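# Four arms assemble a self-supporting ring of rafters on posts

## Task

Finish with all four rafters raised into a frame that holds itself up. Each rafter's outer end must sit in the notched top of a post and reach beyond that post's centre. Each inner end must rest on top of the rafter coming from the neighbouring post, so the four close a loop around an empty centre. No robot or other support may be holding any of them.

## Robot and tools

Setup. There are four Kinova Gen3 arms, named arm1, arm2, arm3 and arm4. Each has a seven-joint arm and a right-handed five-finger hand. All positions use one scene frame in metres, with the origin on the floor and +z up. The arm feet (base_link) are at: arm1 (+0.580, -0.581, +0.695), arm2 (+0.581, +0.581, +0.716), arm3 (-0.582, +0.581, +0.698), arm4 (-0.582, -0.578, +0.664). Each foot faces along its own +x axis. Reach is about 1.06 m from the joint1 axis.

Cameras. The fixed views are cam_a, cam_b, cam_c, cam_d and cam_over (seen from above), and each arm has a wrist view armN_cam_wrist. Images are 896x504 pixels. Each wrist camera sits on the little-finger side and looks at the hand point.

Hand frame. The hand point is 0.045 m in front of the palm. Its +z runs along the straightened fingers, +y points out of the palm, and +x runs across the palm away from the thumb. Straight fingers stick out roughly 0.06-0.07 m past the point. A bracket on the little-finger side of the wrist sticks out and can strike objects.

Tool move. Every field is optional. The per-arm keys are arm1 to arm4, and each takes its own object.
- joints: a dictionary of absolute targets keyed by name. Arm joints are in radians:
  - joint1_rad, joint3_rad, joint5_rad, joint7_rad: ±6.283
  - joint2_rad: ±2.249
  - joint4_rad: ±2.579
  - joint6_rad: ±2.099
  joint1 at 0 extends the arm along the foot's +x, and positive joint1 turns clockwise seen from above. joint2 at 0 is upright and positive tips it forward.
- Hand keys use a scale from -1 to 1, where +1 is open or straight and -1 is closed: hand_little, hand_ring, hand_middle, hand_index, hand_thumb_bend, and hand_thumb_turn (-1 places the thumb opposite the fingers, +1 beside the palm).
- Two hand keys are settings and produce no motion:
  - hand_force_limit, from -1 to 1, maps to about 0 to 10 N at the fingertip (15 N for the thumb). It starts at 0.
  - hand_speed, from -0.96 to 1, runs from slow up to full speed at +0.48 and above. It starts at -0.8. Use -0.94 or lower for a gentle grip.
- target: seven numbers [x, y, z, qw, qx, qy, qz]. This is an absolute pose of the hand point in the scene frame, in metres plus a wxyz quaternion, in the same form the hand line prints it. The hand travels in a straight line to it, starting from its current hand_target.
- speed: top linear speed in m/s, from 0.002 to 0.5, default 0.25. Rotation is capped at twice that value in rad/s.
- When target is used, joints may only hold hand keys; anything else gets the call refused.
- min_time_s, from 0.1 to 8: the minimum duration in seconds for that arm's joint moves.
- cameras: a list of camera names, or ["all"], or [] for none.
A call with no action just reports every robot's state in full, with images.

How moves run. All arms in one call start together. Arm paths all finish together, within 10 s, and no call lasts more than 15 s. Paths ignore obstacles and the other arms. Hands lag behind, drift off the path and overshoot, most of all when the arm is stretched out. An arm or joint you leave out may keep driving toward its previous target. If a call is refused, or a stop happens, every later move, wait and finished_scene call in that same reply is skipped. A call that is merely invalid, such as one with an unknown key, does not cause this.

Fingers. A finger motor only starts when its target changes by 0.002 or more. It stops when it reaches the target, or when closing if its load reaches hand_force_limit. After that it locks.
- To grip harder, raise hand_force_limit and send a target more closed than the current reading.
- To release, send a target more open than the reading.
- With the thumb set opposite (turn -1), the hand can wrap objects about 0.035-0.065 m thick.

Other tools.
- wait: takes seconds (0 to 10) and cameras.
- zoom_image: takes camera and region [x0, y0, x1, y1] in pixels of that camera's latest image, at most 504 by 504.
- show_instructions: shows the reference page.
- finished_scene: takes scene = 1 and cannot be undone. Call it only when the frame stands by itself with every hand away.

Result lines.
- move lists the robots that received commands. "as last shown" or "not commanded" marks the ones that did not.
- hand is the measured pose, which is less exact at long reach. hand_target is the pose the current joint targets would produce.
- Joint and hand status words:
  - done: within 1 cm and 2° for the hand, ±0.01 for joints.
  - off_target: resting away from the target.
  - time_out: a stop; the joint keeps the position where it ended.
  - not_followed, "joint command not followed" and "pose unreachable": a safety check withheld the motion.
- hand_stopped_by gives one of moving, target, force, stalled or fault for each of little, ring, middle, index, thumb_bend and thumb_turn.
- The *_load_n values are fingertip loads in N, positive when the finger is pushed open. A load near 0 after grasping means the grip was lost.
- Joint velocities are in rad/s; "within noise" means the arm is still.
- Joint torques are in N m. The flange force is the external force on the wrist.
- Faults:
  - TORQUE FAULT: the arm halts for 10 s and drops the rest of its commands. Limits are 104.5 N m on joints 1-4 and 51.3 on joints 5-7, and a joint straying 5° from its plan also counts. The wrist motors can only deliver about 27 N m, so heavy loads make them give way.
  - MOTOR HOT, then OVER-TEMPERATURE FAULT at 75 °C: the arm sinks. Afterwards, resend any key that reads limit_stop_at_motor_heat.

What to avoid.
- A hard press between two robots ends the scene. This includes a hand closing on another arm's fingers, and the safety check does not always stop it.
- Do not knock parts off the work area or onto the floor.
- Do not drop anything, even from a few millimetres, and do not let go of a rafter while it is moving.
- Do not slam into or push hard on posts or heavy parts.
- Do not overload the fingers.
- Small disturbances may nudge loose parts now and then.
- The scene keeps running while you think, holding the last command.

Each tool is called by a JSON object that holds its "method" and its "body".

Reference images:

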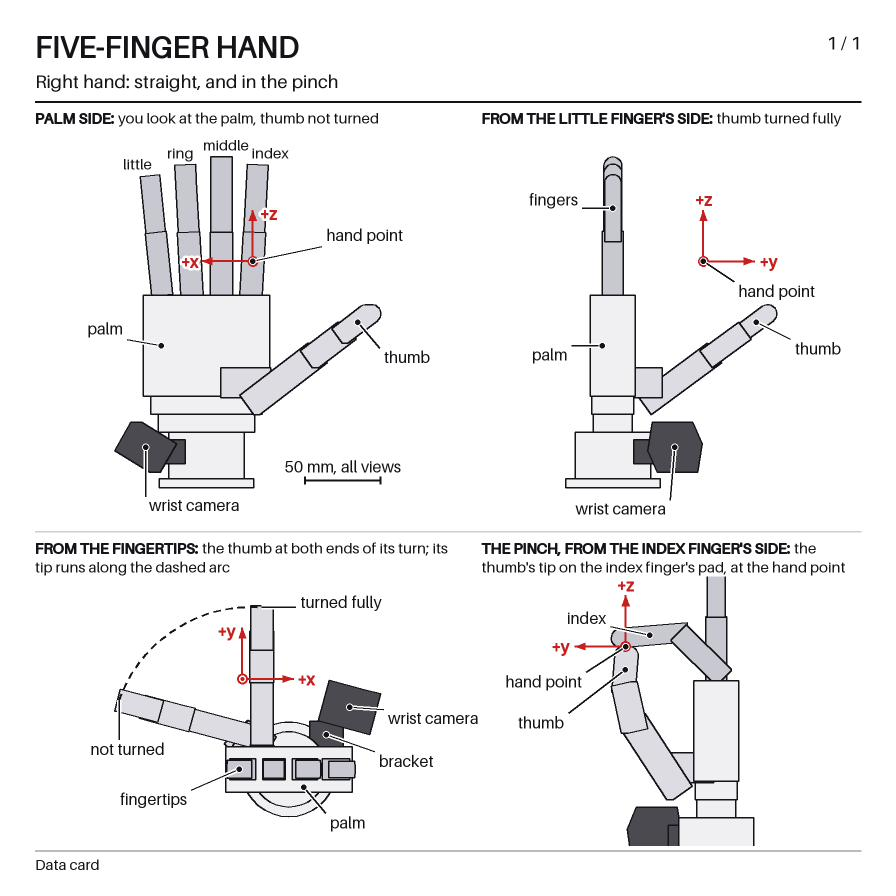

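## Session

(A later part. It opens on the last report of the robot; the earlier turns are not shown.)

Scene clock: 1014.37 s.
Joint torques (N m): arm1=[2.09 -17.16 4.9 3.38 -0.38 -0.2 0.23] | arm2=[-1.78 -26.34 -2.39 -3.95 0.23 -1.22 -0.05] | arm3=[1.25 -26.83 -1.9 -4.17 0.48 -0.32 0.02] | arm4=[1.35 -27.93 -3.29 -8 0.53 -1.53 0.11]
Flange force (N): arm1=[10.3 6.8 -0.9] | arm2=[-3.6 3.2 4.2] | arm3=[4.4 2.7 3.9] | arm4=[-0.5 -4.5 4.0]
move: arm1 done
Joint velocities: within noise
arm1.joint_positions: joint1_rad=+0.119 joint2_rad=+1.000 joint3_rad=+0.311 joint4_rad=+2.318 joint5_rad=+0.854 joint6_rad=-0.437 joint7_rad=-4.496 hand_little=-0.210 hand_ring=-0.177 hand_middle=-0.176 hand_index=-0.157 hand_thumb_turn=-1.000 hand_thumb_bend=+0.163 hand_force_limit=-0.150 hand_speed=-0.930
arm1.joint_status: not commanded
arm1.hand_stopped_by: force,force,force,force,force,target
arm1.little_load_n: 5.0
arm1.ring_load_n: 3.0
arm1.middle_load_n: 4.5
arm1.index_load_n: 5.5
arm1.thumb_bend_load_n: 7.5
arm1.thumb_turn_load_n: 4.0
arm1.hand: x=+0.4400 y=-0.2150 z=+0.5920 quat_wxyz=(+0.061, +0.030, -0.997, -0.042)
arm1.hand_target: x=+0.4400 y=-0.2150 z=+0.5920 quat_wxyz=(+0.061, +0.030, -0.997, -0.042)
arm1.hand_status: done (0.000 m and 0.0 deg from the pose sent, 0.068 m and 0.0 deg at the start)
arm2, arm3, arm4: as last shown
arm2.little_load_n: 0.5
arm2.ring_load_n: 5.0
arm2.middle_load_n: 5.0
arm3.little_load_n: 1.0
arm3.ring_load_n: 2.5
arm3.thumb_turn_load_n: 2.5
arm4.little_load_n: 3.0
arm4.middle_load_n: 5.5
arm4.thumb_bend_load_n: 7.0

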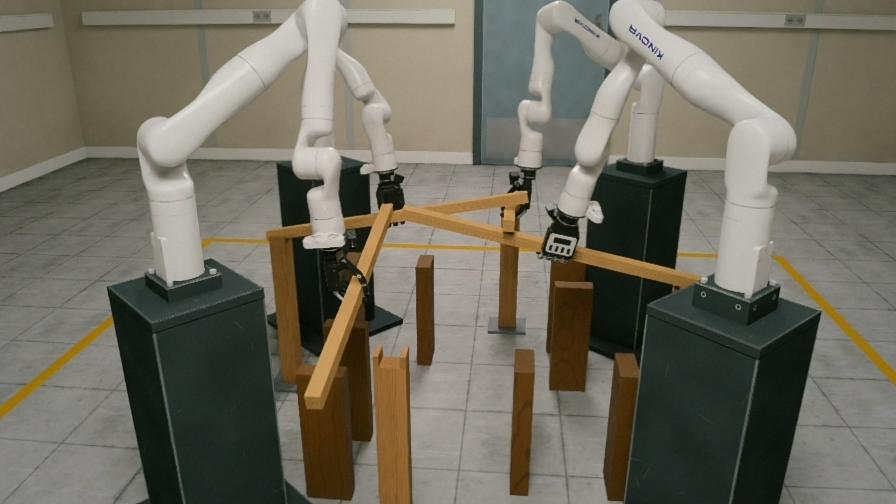

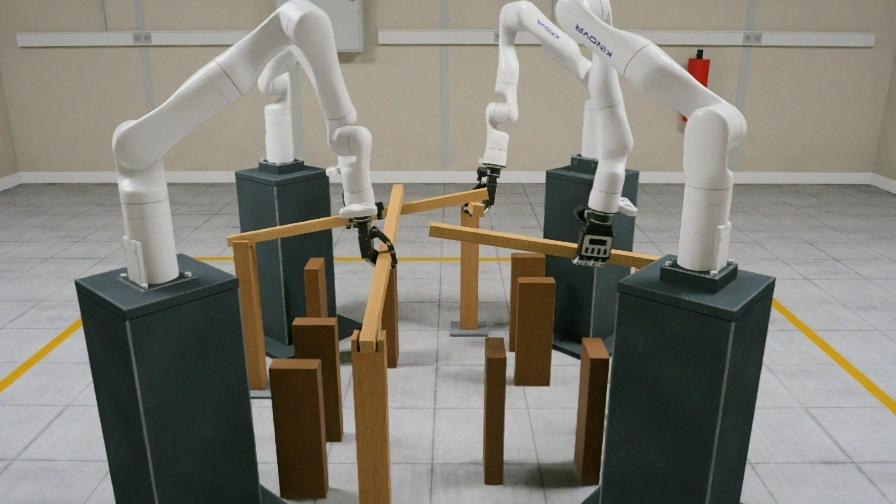

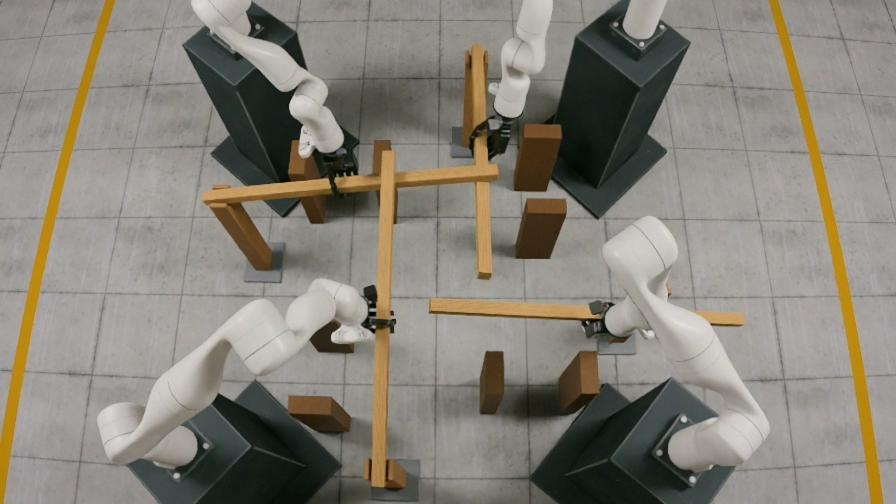

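{"method": "move", "body": {"arm1": {"target": [0.44, -0.205, 0.600, -0.04497, -0.03032, 0.99764, 0.04215], "speed": 0.06}}}

{"method": "move", "body": {"arm1": {"target": [0.44, -0.160, 0.600, -0.04497, -0.03032, 0.99764, 0.04215], "speed": 0.06}, "cameras": ["cam_a","cam_d","cam_over"]}}

{"method": "zoom_image", "body": {"camera": "cam_a", "region": [320, 160, 570, 420]}}

{"method": "zoom_image", "body": {"camera": "cam_d", "region": [380, 160, 680, 300]}}

Scene clock: 1046.90 s.
Joint torques (N m): arm1=[2.24 -17.51 4.7 2.72 -0.38 -0.08 0.22] | arm2=[-1.86 -26.28 -2.39 -3.93 0.2 -1.19 -0.07] | arm3=[1.29 -26.89 -1.9 -4.21 0.45 -0.34 0.04] | arm4=[1.33 -27.98 -3.3 -8.06 0.55 -1.58 0.15]
Flange force (N): arm1=[10.6 7.3 -1.9] | arm2=[-3.8 3.3 4.1] | arm3=[4.4 2.5 4.0] | arm4=[-0.5 -4.6 4.0]
move: arm1 done
Joint velocities: within noise
arm1.joint_positions: joint1_rad=+0.137 joint2_rad=+0.959 joint3_rad=+0.271 joint4_rad=+2.282 joint5_rad=+0.909 joint6_rad=-0.331 joint7_rad=-4.555 hand_little=-0.210 hand_ring=-0.177 hand_middle=-0.176 hand_index=-0.157 hand_thumb_turn=-1.000 hand_thumb_bend=+0.163 hand_force_limit=-0.150 hand_speed=-0.930
arm1.joint_status: not commanded
arm1.hand_stopped_by: force,force,force,force,force,target
arm1.little_load_n: 5.0
arm1.ring_load_n: 3.0
arm1.middle_load_n: 5.0
arm1.index_load_n: 5.5
arm1.thumb_bend_load_n: 7.5
arm1.thumb_turn_load_n: 3.5
arm1.hand: x=+0.4400 y=-0.2050 z=+0.6000 quat_wxyz=(+0.045, +0.030, -0.998, -0.042)
arm1.hand_target: x=+0.4400 y=-0.2050 z=+0.6000 quat_wxyz=(+0.045, +0.030, -0.998, -0.042)
arm1.hand_status: done (0.000 m and 0.0 deg from the pose sent, 0.013 m and 1.8 deg at the start)
arm2, arm3, arm4: as last shown
arm2.little_load_n: 0.0
arm2.middle_load_n: 4.5
arm2.thumb_bend_load_n: 2.0
arm3.little_load_n: 0.5
arm3.ring_load_n: 2.0
arm3.thumb_turn_load_n: 3.0
arm4.index_load_n: 4.0
pictures: none

Scene clock: 1048.30 s.
Joint torques (N m): arm1=[2.19 -19.17 3.15 0.97 -0.29 -0.02 0.19] | arm2=[-1.82 -26.3 -2.33 -3.99 0.22 -1.2 -0.01] | arm3=[1.32 -26.89 -1.9 -4.2 0.48 -0.33 0.03] | arm4=[1.35 -27.95 -3.29 -8.01 0.55 -1.56 0.13]
Flange force (N): arm1=no reading | arm2=[-3.7 3.2 4.1] | arm3=[4.4 2.4 4.1] | arm4=[-0.4 -4.5 4.0]
move: arm1 done
Joint velocities: within noise
arm1.joint_positions: joint1_rad=+0.350 joint2_rad=+0.931 joint3_rad=+0.071 joint4_rad=+2.145 joint5_rad=+1.125 joint6_rad=-0.120 joint7_rad=-4.678 hand_little=-0.210 hand_ring=-0.177 hand_middle=-0.176 hand_index=-0.157 hand_thumb_turn=-1.000 hand_thumb_bend=+0.163 hand_force_limit=-0.150 hand_speed=-0.930
arm1.joint_status: not commanded
arm1.hand_stopped_by: force,force,force,force,force,target
arm1.little_load_n: 5.0
arm1.ring_load_n: 3.0
arm1.middle_load_n: 5.0
arm1.index_load_n: 5.0
arm1.thumb_bend_load_n: 7.5
arm1.thumb_turn_load_n: 4.0
arm1.hand: x=+0.4400 y=-0.1600 z=+0.6000 quat_wxyz=(+0.045, +0.030, -0.998, -0.042)
arm1.hand_target: x=+0.4400 y=-0.1600 z=+0.6000 quat_wxyz=(+0.045, +0.030, -0.998, -0.042)
arm1.hand_status: done (0.000 m and 0.0 deg from the pose sent, 0.045 m and 0.0 deg at the start)
arm2, arm3, arm4: as last shown
arm2.ring_load_n: 5.5
arm2.thumb_bend_load_n: 1.5
arm3.ring_load_n: 2.5
arm3.thumb_bend_load_n: 6.0
arm3.thumb_turn_load_n: 2.5
arm4.middle_load_n: 5.0
arm4.index_load_n: 3.5

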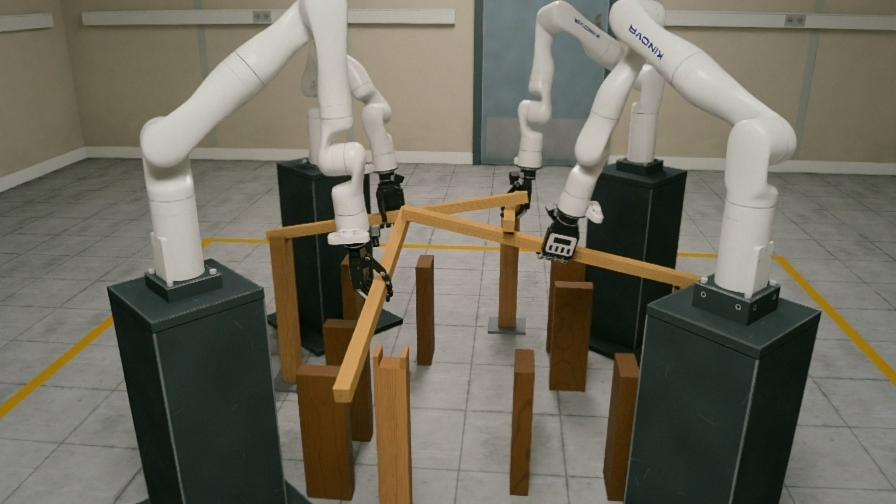

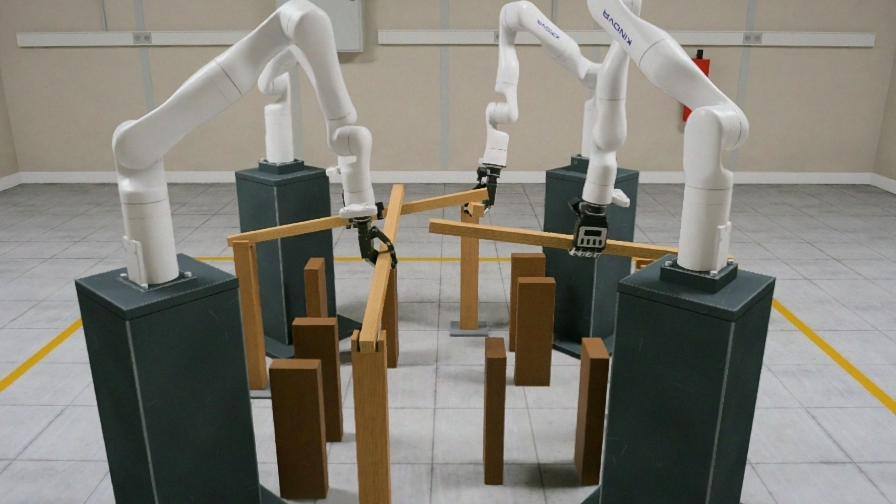

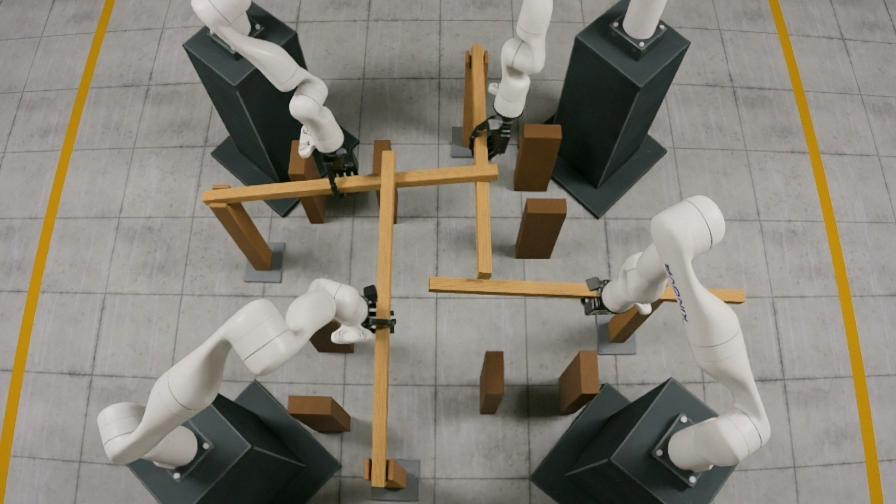

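Scaled by 1.938 from the camera's image (finer frame: 1280x720).

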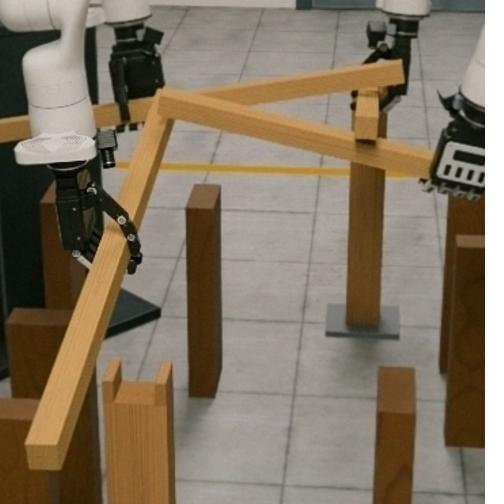

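Scaled by 1.680 from the camera's image (finer frame: 1280x720).

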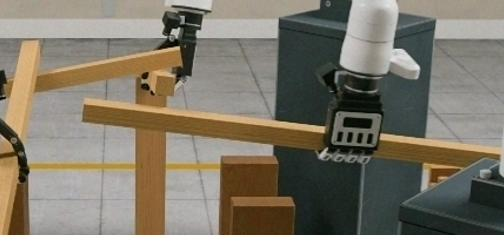

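{"method": "zoom_image", "body": {"camera": "cam_d", "region": [420, 180, 540, 250]}}

{"method": "zoom_image", "body": {"camera": "cam_a", "region": [370, 190, 470, 260]}}

Scaled by 4.200 from the camera's image (finer frame: 1280x720).

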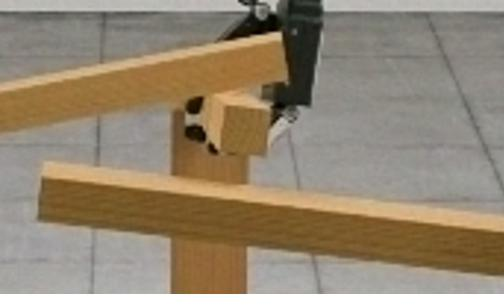

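Scaled by 5.040 from the camera's image (finer frame: 1280x720).

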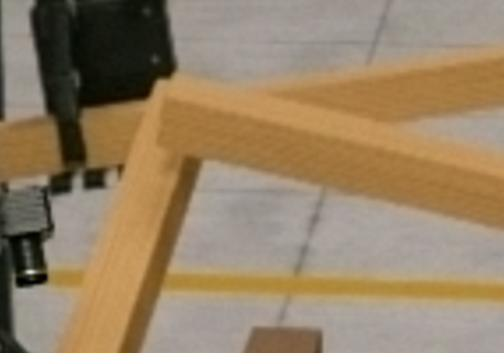

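{"method": "move", "body": {"arm1": {"target": [0.44, -0.135, 0.600, -0.04497, -0.03032, 0.99764, 0.04215], "speed": 0.05}, "cameras": ["cam_a","cam_d","cam_over"]}}

{"method": "zoom_image", "body": {"camera": "cam_a", "region": [330, 200, 470, 410]}}

{"method": "zoom_image", "body": {"camera": "cam_over", "region": [400, 230, 780, 360]}}

Scene clock: 1059.43 s.
Joint torques (N m): arm1=[2.11 -20.08 0.96 0.07 -0.17 0 0.25] | arm2=[-1.85 -26.33 -2.37 -3.99 0.22 -1.25 -0.01] | arm3=[1.26 -26.85 -1.89 -4.19 0.49 -0.33 0.05] | arm4=[1.4 -27.91 -3.25 -8.03 0.58 -1.54 0.11]
Flange force (N): arm1=no reading | arm2=[-3.7 3.3 4.1] | arm3=[4.4 2.6 3.9] | arm4=[-0.4 -4.6 3.9]
move: arm1 done
Joint velocities: within noise
arm1.joint_positions: joint1_rad=+0.559 joint2_rad=+0.940 joint3_rad=-0.177 joint4_rad=+2.062 joint5_rad=+1.196 joint6_rad=+0.089 joint7_rad=-4.667 hand_little=-0.210 hand_ring=-0.177 hand_middle=-0.176 hand_index=-0.157 hand_thumb_turn=-1.000 hand_thumb_bend=+0.163 hand_force_limit=-0.150 hand_speed=-0.930
arm1.joint_status: not commanded
arm1.hand_stopped_by: force,force,force,force,force,target
arm1.little_load_n: 5.0
arm1.ring_load_n: 3.0
arm1.middle_load_n: 5.0
arm1.index_load_n: 5.5
arm1.thumb_bend_load_n: 7.0
arm1.thumb_turn_load_n: 4.0
arm1.hand: x=+0.4400 y=-0.1350 z=+0.6000 quat_wxyz=(+0.045, +0.030, -0.998, -0.042)
arm1.hand_target: x=+0.4400 y=-0.1350 z=+0.6000 quat_wxyz=(+0.045, +0.030, -0.998, -0.042)
arm1.hand_status: done (0.000 m and 0.0 deg from the pose sent, 0.025 m and 0.0 deg at the start)
arm2, arm3, arm4: as last shown
arm3.little_load_n: 1.0
arm3.ring_load_n: 2.0
arm3.thumb_bend_load_n: 5.5
arm3.thumb_turn_load_n: 3.0
arm4.ring_load_n: 4.0

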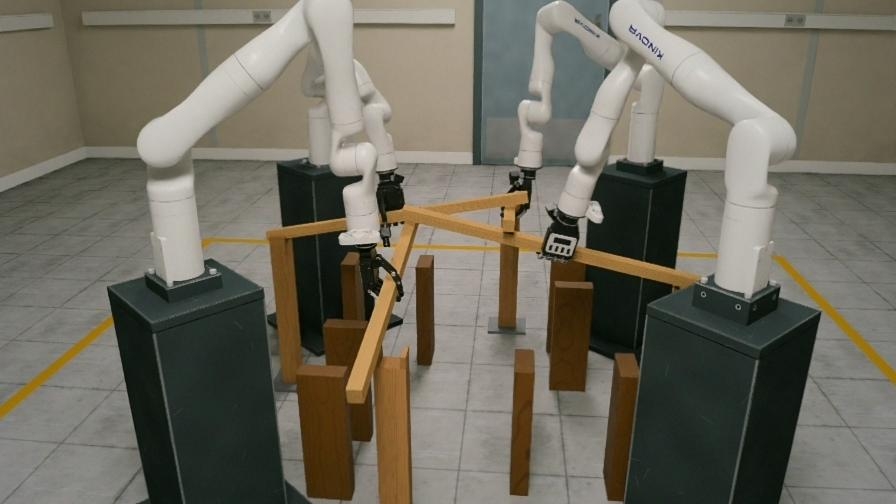

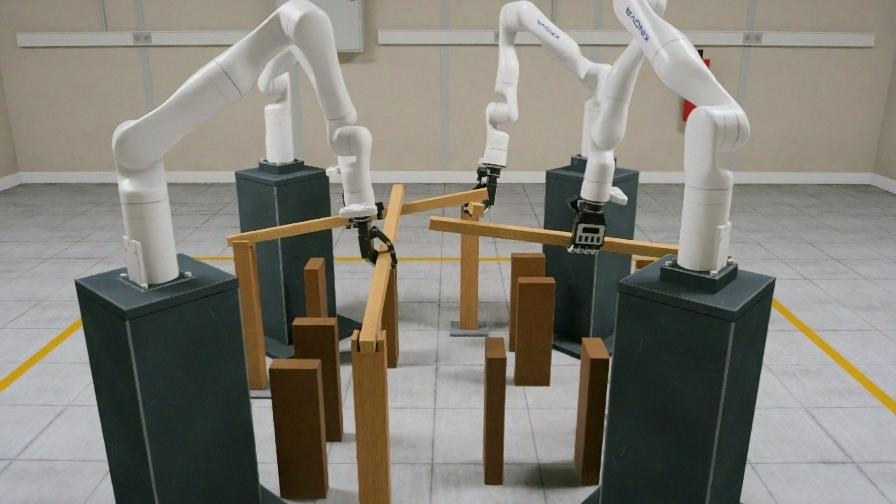

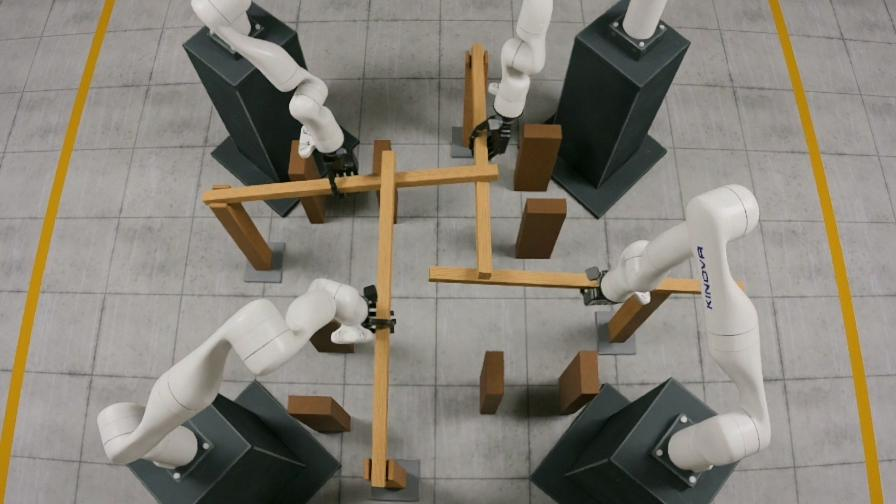

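Scaled by 2.400 from the camera's image (finer frame: 1280x720).

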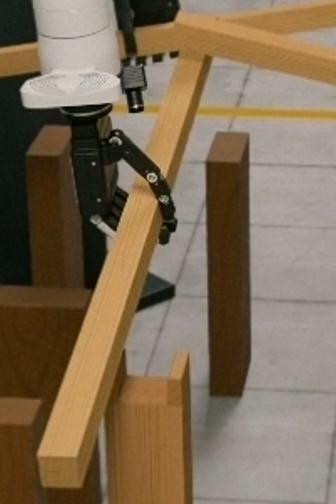

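Scaled by 1.326 from the camera's image (finer frame: 1280x720).

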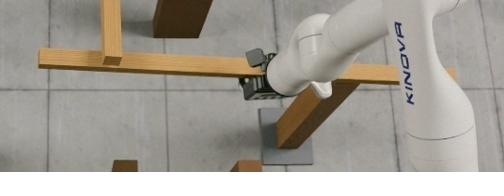

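{"method": "move", "body": {"arm1": {"target": [0.44, -0.107, 0.600, -0.04497, -0.03032, 0.99764, 0.04215], "speed": 0.05}, "cameras": ["cam_a","cam_d","cam_over"]}}

{"method": "zoom_image", "body": {"camera": "cam_a", "region": [330, 200, 470, 410]}}

{"method": "zoom_image", "body": {"camera": "cam_d", "region": [420, 180, 540, 250]}}

Scene clock: 1064.80 s.
Joint torques (N m): arm1=[2.23 -21.03 -0.83 -0.77 -0.14 -0.12 0.24] | arm2=[-1.84 -26.32 -2.36 -3.87 0.22 -1.24 -0.04] | arm3=[1.27 -26.88 -1.9 -4.21 0.48 -0.32 0.03] | arm4=[1.39 -27.91 -3.28 -8.06 0.55 -1.59 0.13]
Flange force (N): arm1=[6.7 3.1 0.9] | arm2=[-3.5 3.6 4.3] | arm3=[4.3 2.5 4.0] | arm4=[-0.4 -4.6 3.8]
move: arm1 done
Joint velocities: within noise
arm1.joint_positions: joint1_rad=+0.707 joint2_rad=+0.976 joint3_rad=-0.354 joint4_rad=+1.970 joint5_rad=+1.116 joint6_rad=+0.251 joint7_rad=-4.510 hand_little=-0.210 hand_ring=-0.177 hand_middle=-0.176 hand_index=-0.157 hand_thumb_turn=-1.000 hand_thumb_bend=+0.163 hand_force_limit=-0.150 hand_speed=-0.930
arm1.joint_status: not commanded
arm1.hand_stopped_by: force,force,force,force,force,target
arm1.little_load_n: 5.0
arm1.ring_load_n: 3.0
arm1.middle_load_n: 5.0
arm1.index_load_n: 5.5
arm1.thumb_bend_load_n: 7.5
arm1.thumb_turn_load_n: 4.0
arm1.hand: x=+0.4400 y=-0.1070 z=+0.6000 quat_wxyz=(+0.045, +0.030, -0.998, -0.042)
arm1.hand_target: x=+0.4400 y=-0.1070 z=+0.6000 quat_wxyz=(+0.045, +0.030, -0.998, -0.042)
arm1.hand_status: done (0.000 m and 0.0 deg from the pose sent, 0.028 m and 0.0 deg at the start)
arm2, arm3, arm4: as last shown
arm2.index_load_n: 3.5
arm3.ring_load_n: 2.5
arm3.thumb_bend_load_n: 6.0
arm4.little_load_n: 2.5
arm4.ring_load_n: 4.5

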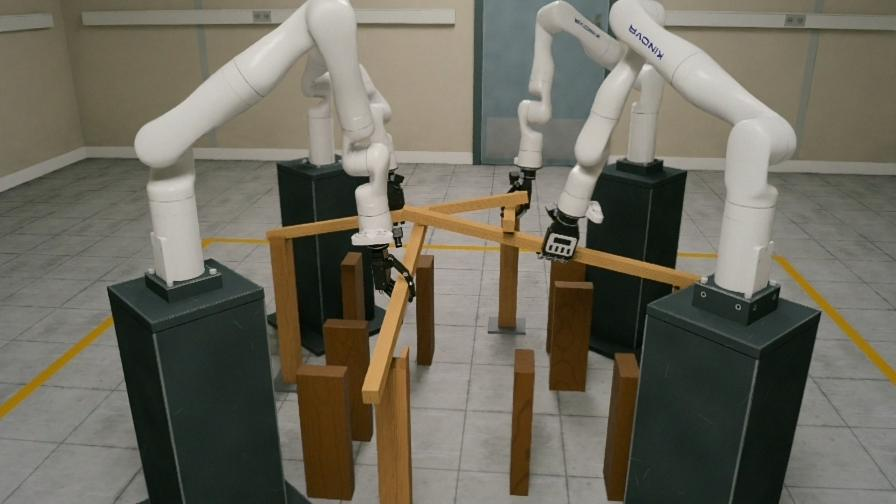

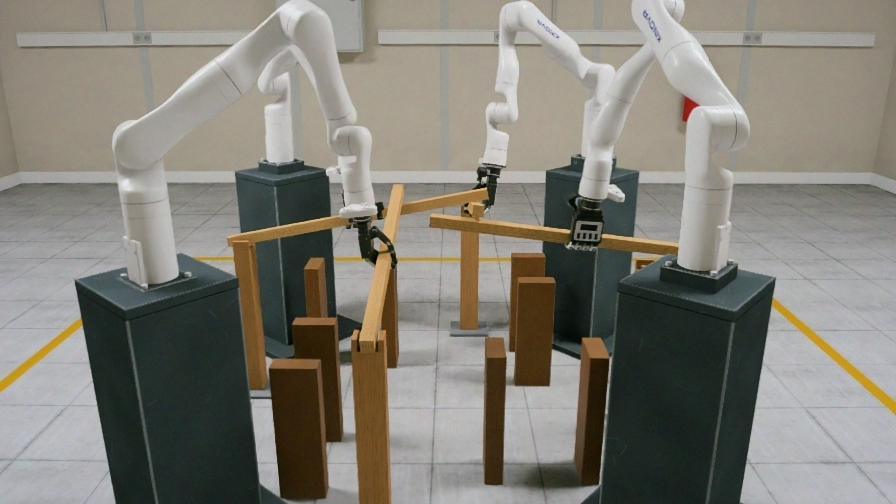

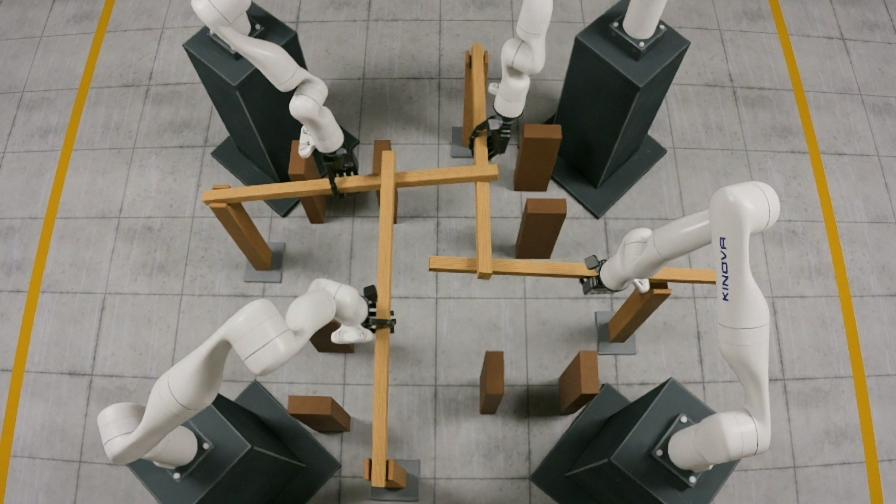

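Scaled by 2.400 from the camera's image (finer frame: 1280x720).

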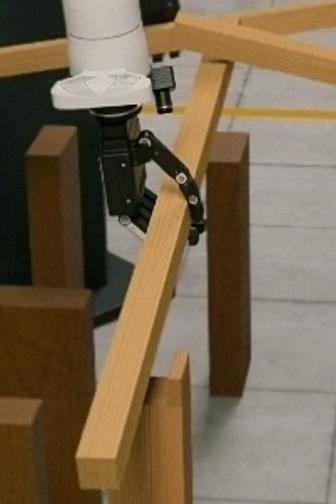

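Scaled by 4.200 from the camera's image (finer frame: 1280x720).

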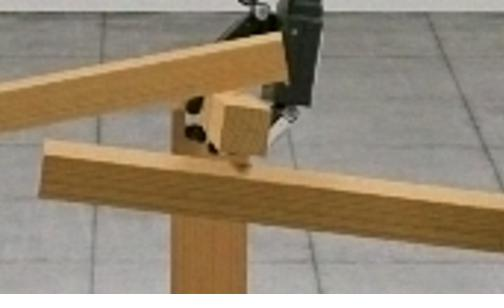

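{"method": "move", "body": {"arm1": {"target": [0.40, -0.107, 0.5988, -0.0606, -0.0296, 0.9969, 0.0416], "speed": 0.05}, "cameras": ["cam_a","cam_d"]}}

{"method": "zoom_image", "body": {"camera": "cam_a", "region": [330, 200, 470, 410]}}

{"method": "zoom_image", "body": {"camera": "cam_d", "region": [360, 170, 540, 270]}}

Scene clock: 1073.63 s.
Joint torques (N m): arm1=[2.19 -21.48 -1.27 -1.12 -0.06 -0.23 0.22] | arm2=[-1.75 -26.35 -2.44 -3.87 0.19 -1.24 -0.06] | arm3=[1.27 -26.89 -1.89 -4.16 0.44 -0.33 0.05] | arm4=[1.41 -27.94 -3.29 -8.1 0.54 -1.58 0.12]
Flange force (N): arm1=[6.9 3.5 0.7] | arm2=[-3.4 3.3 4.4] | arm3=[4.5 2.7 4.1] | arm4=[-0.5 -4.8 3.9]
move: arm1 done
Joint velocities: within noise
arm1.joint_positions: joint1_rad=+0.664 joint2_rad=+0.993 joint3_rad=-0.391 joint4_rad=+1.929 joint5_rad=+1.084 joint6_rad=+0.267 joint7_rad=-4.531 hand_little=-0.210 hand_ring=-0.177 hand_middle=-0.176 hand_index=-0.157 hand_thumb_turn=-1.000 hand_thumb_bend=+0.163 hand_force_limit=-0.150 hand_speed=-0.930
arm1.joint_status: not commanded
arm1.hand_stopped_by: force,force,force,force,force,target
arm1.little_load_n: 5.0
arm1.ring_load_n: 3.0
arm1.middle_load_n: 4.5
arm1.index_load_n: 5.0
arm1.thumb_bend_load_n: 7.5
arm1.thumb_turn_load_n: 4.0
arm1.hand: x=+0.4000 y=-0.1070 z=+0.5988 quat_wxyz=(+0.061, +0.030, -0.997, -0.042)
arm1.hand_target: x=+0.4000 y=-0.1070 z=+0.5988 quat_wxyz=(+0.061, +0.030, -0.997, -0.042)
arm1.hand_status: done (0.000 m and 0.0 deg from the pose sent, 0.040 m and 1.8 deg at the start)
arm2, arm3, arm4: as last shown
arm2.ring_load_n: 5.0

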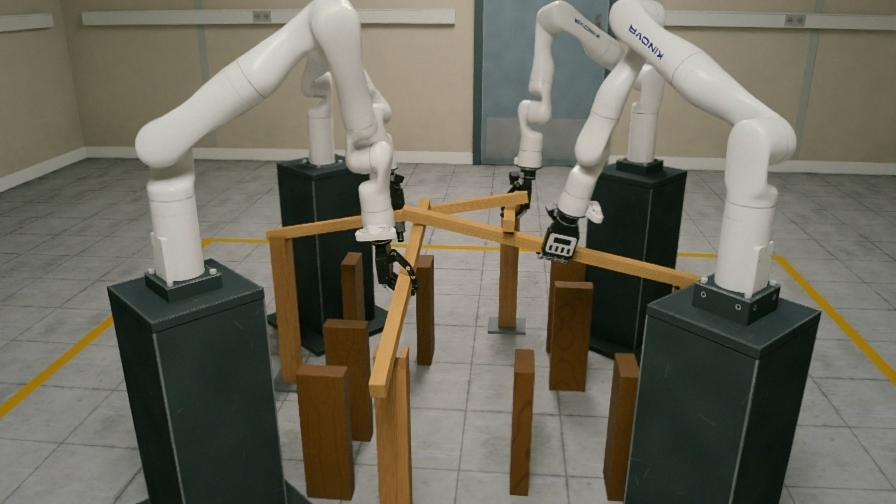

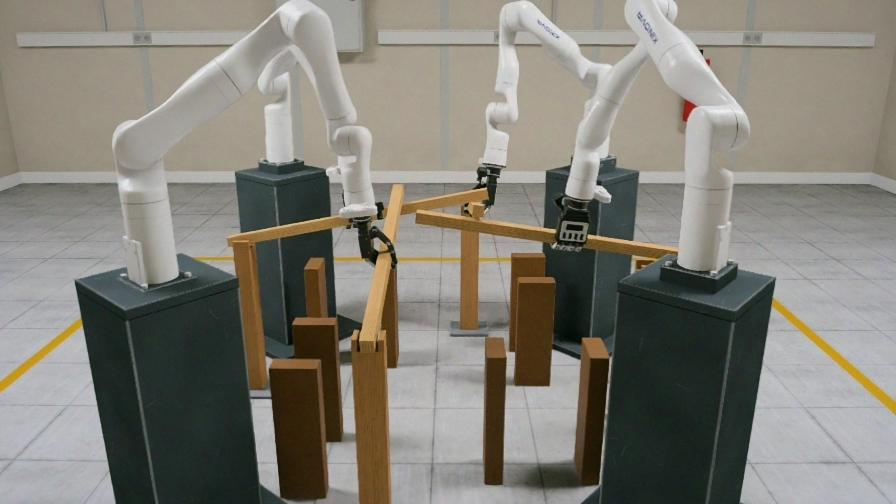

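Scaled by 2.400 from the camera's image (finer frame: 1280x720).

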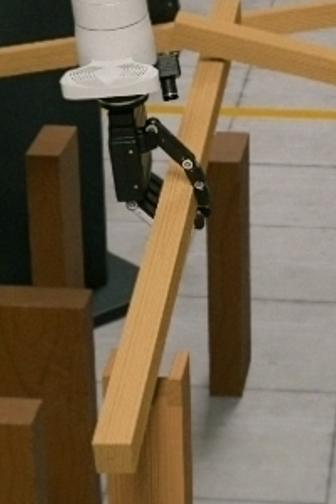

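Scaled by 2.800 from the camera's image (finer frame: 1280x720).

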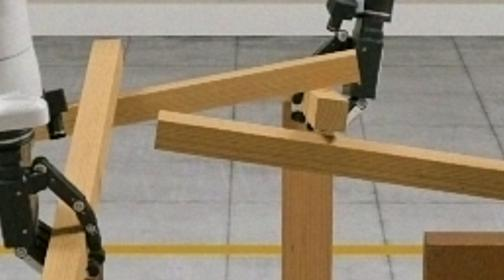

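{"method": "move", "body": {"arm1": {"target": [0.345, -0.107, 0.6054, -0.0606, -0.0296, 0.9969, 0.0416], "speed": 0.05}, "cameras": ["cam_a","cam_d","cam_over"]}}

{"method": "zoom_image", "body": {"camera": "cam_a", "region": [330, 200, 470, 410]}}

{"method": "zoom_image", "body": {"camera": "cam_d", "region": [360, 170, 500, 250]}}

{"method": "zoom_image", "body": {"camera": "cam_over", "region": [350, 200, 550, 340]}}

Scene clock: 1081.03 s.
Joint torques (N m): arm1=[2.2 -22.29 -2.04 -1.95 -0.04 -0.26 0.26] | arm2=[-1.83 -26.2 -2.43 -3.94 0.21 -1.2 -0.05] | arm3=[1.27 -26.87 -1.88 -4.18 0.48 -0.3 0.03] | arm4=[1.38 -27.95 -3.28 -8.09 0.57 -1.56 0.1]
Flange force (N): arm1=[7.0 2.5 0.8] | arm2=[-3.7 3.1 3.9] | arm3=[4.4 2.6 4.0] | arm4=[-0.6 -4.6 3.9]
move: arm1 done
Joint velocities: within noise
arm1.joint_positions: joint1_rad=+0.587 joint2_rad=+1.008 joint3_rad=-0.455 joint4_rad=+1.846 joint5_rad=+1.014 joint6_rad=+0.361 joint7_rad=-4.545 hand_little=-0.210 hand_ring=-0.177 hand_middle=-0.176 hand_index=-0.157 hand_thumb_turn=-1.000 hand_thumb_bend=+0.163 hand_force_limit=-0.150 hand_speed=-0.930
arm1.joint_status: not commanded
arm1.hand_stopped_by: force,force,force,force,force,target
arm1.little_load_n: 5.0
arm1.ring_load_n: 3.0
arm1.middle_load_n: 4.5
arm1.index_load_n: 5.5
arm1.thumb_bend_load_n: 7.5
arm1.thumb_turn_load_n: 4.0
arm1.hand: x=+0.3450 y=-0.1070 z=+0.6054 quat_wxyz=(+0.061, +0.030, -0.997, -0.042)
arm1.hand_target: x=+0.3450 y=-0.1070 z=+0.6054 quat_wxyz=(+0.061, +0.030, -0.997, -0.042)
arm1.hand_status: done (0.000 m and 0.0 deg from the pose sent, 0.055 m and 0.0 deg at the start)
arm2, arm3, arm4: as last shown
arm2.little_load_n: 0.5
arm2.index_load_n: 3.0
arm3.middle_load_n: 4.0
arm3.index_load_n: 5.0
arm3.thumb_bend_load_n: 5.5
arm4.ring_load_n: 4.0
arm4.middle_load_n: 5.5

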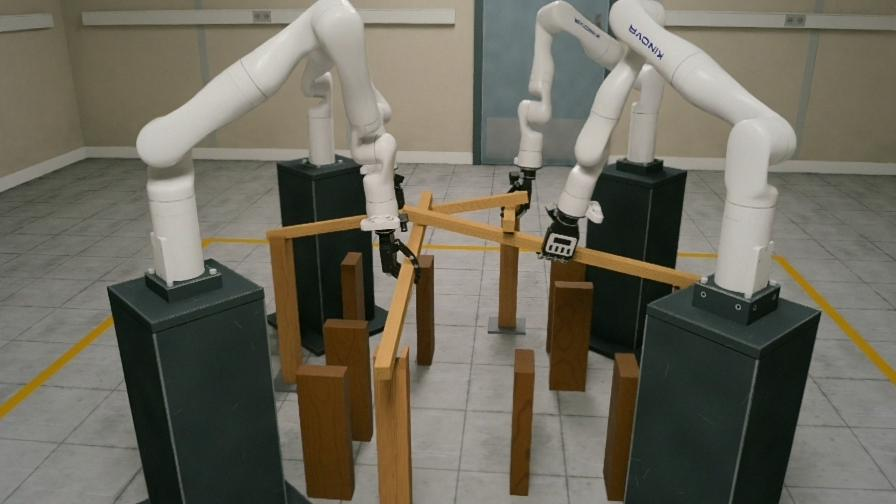

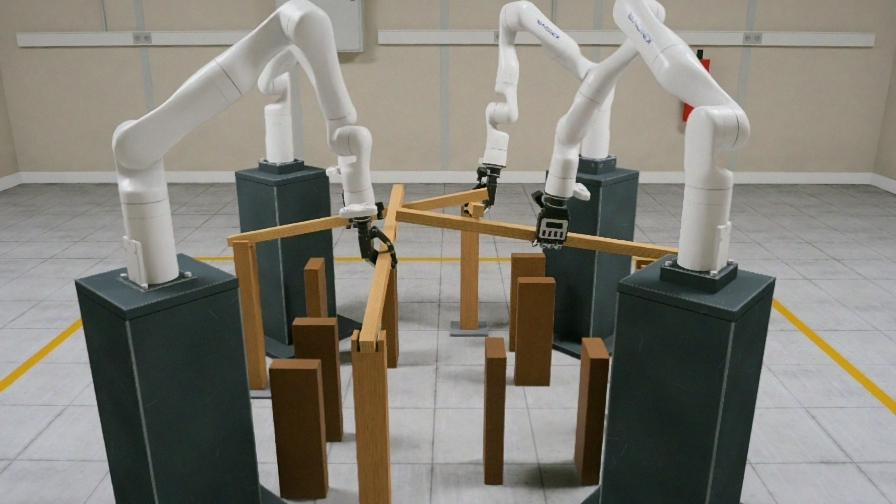

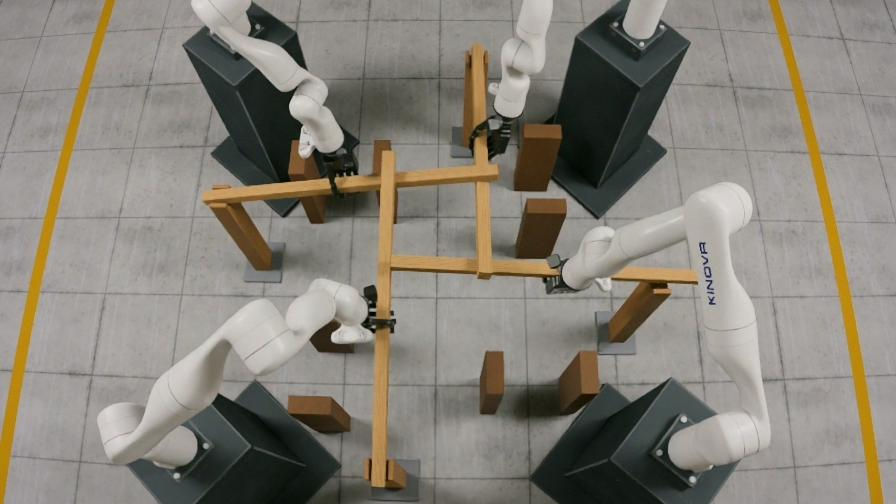

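Scaled by 2.400 from the camera's image (finer frame: 1280x720).

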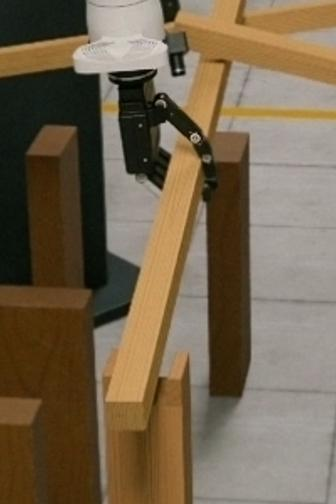

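Scaled by 3.600 from the camera's image (finer frame: 1280x720).

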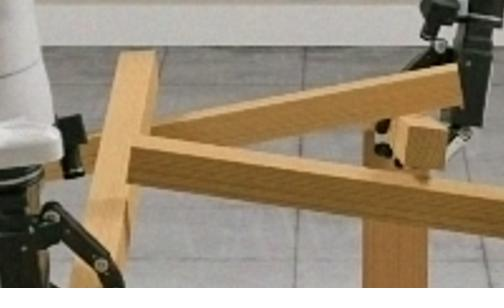

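Scaled by 2.520 from the camera's image (finer frame: 1280x720).

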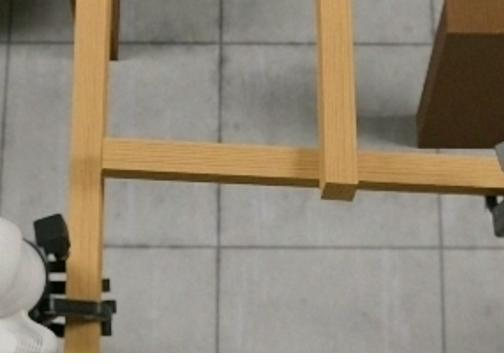

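{"method": "zoom_image", "body": {"camera": "cam_d", "region": [380, 190, 440, 240]}}

{"method": "zoom_image", "body": {"camera": "cam_d", "region": [470, 210, 530, 260]}}

{"method": "zoom_image", "body": {"camera": "cam_d", "region": [620, 220, 680, 270]}}

Scaled by 8.400 from the camera's image (finer frame: 1280x720).

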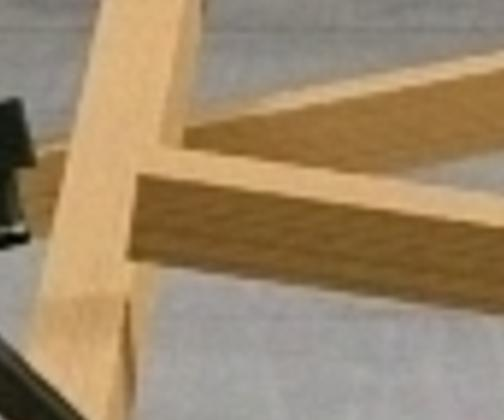

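Scaled by 8.400 from the camera's image (finer frame: 1280x720).

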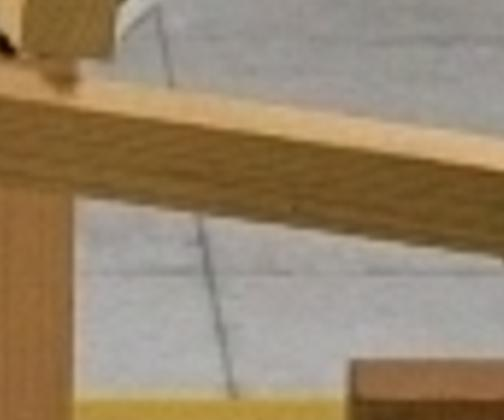

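Scaled by 8.400 from the camera's image (finer frame: 1280x720).

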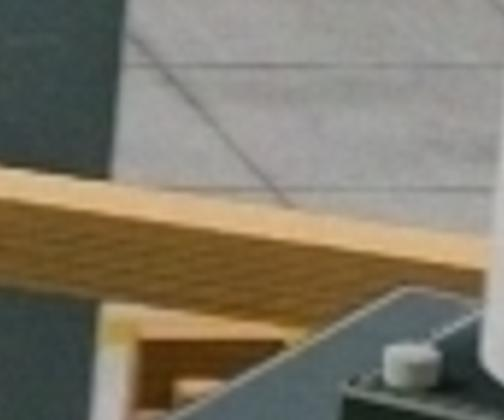

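{"method": "zoom_image", "body": {"camera": "cam_d", "region": [220, 215, 290, 260]}}

{"method": "zoom_image", "body": {"camera": "cam_d", "region": [440, 175, 500, 225]}}

{"method": "zoom_image", "body": {"camera": "cam_b", "region": [300, 150, 500, 300]}}

Scaled by 7.200 from the camera's image (finer frame: 1280x720).

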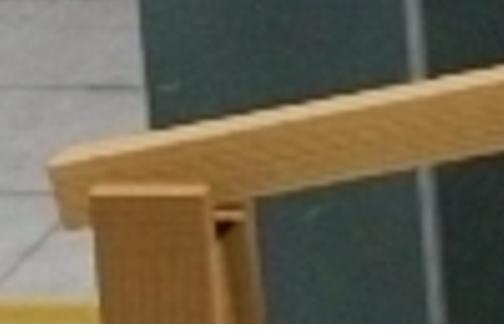

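Scaled by 8.400 from the camera's image (finer frame: 1280x720).

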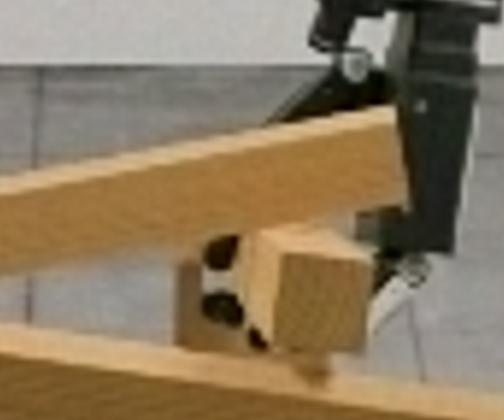

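This scene's latest camera images include none from cam_b. They are from: cam_a, cam_d, cam_over. cam_b's image comes with the result of a call that names it in "cameras".

{"method": "zoom_image", "body": {"camera": "cam_a", "region": [395, 185, 455, 235]}}

{"method": "zoom_image", "body": {"camera": "cam_a", "region": [360, 330, 430, 390]}}

Scaled by 8.400 from the camera's image (finer frame: 1280x720).

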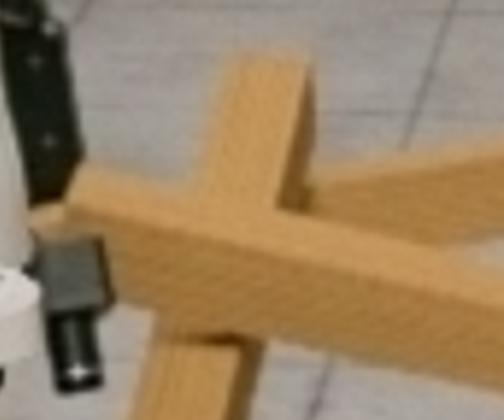

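Scaled by 7.200 from the camera's image (finer frame: 1280x720).

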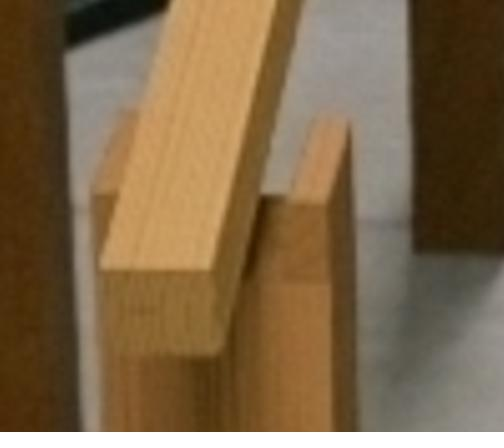

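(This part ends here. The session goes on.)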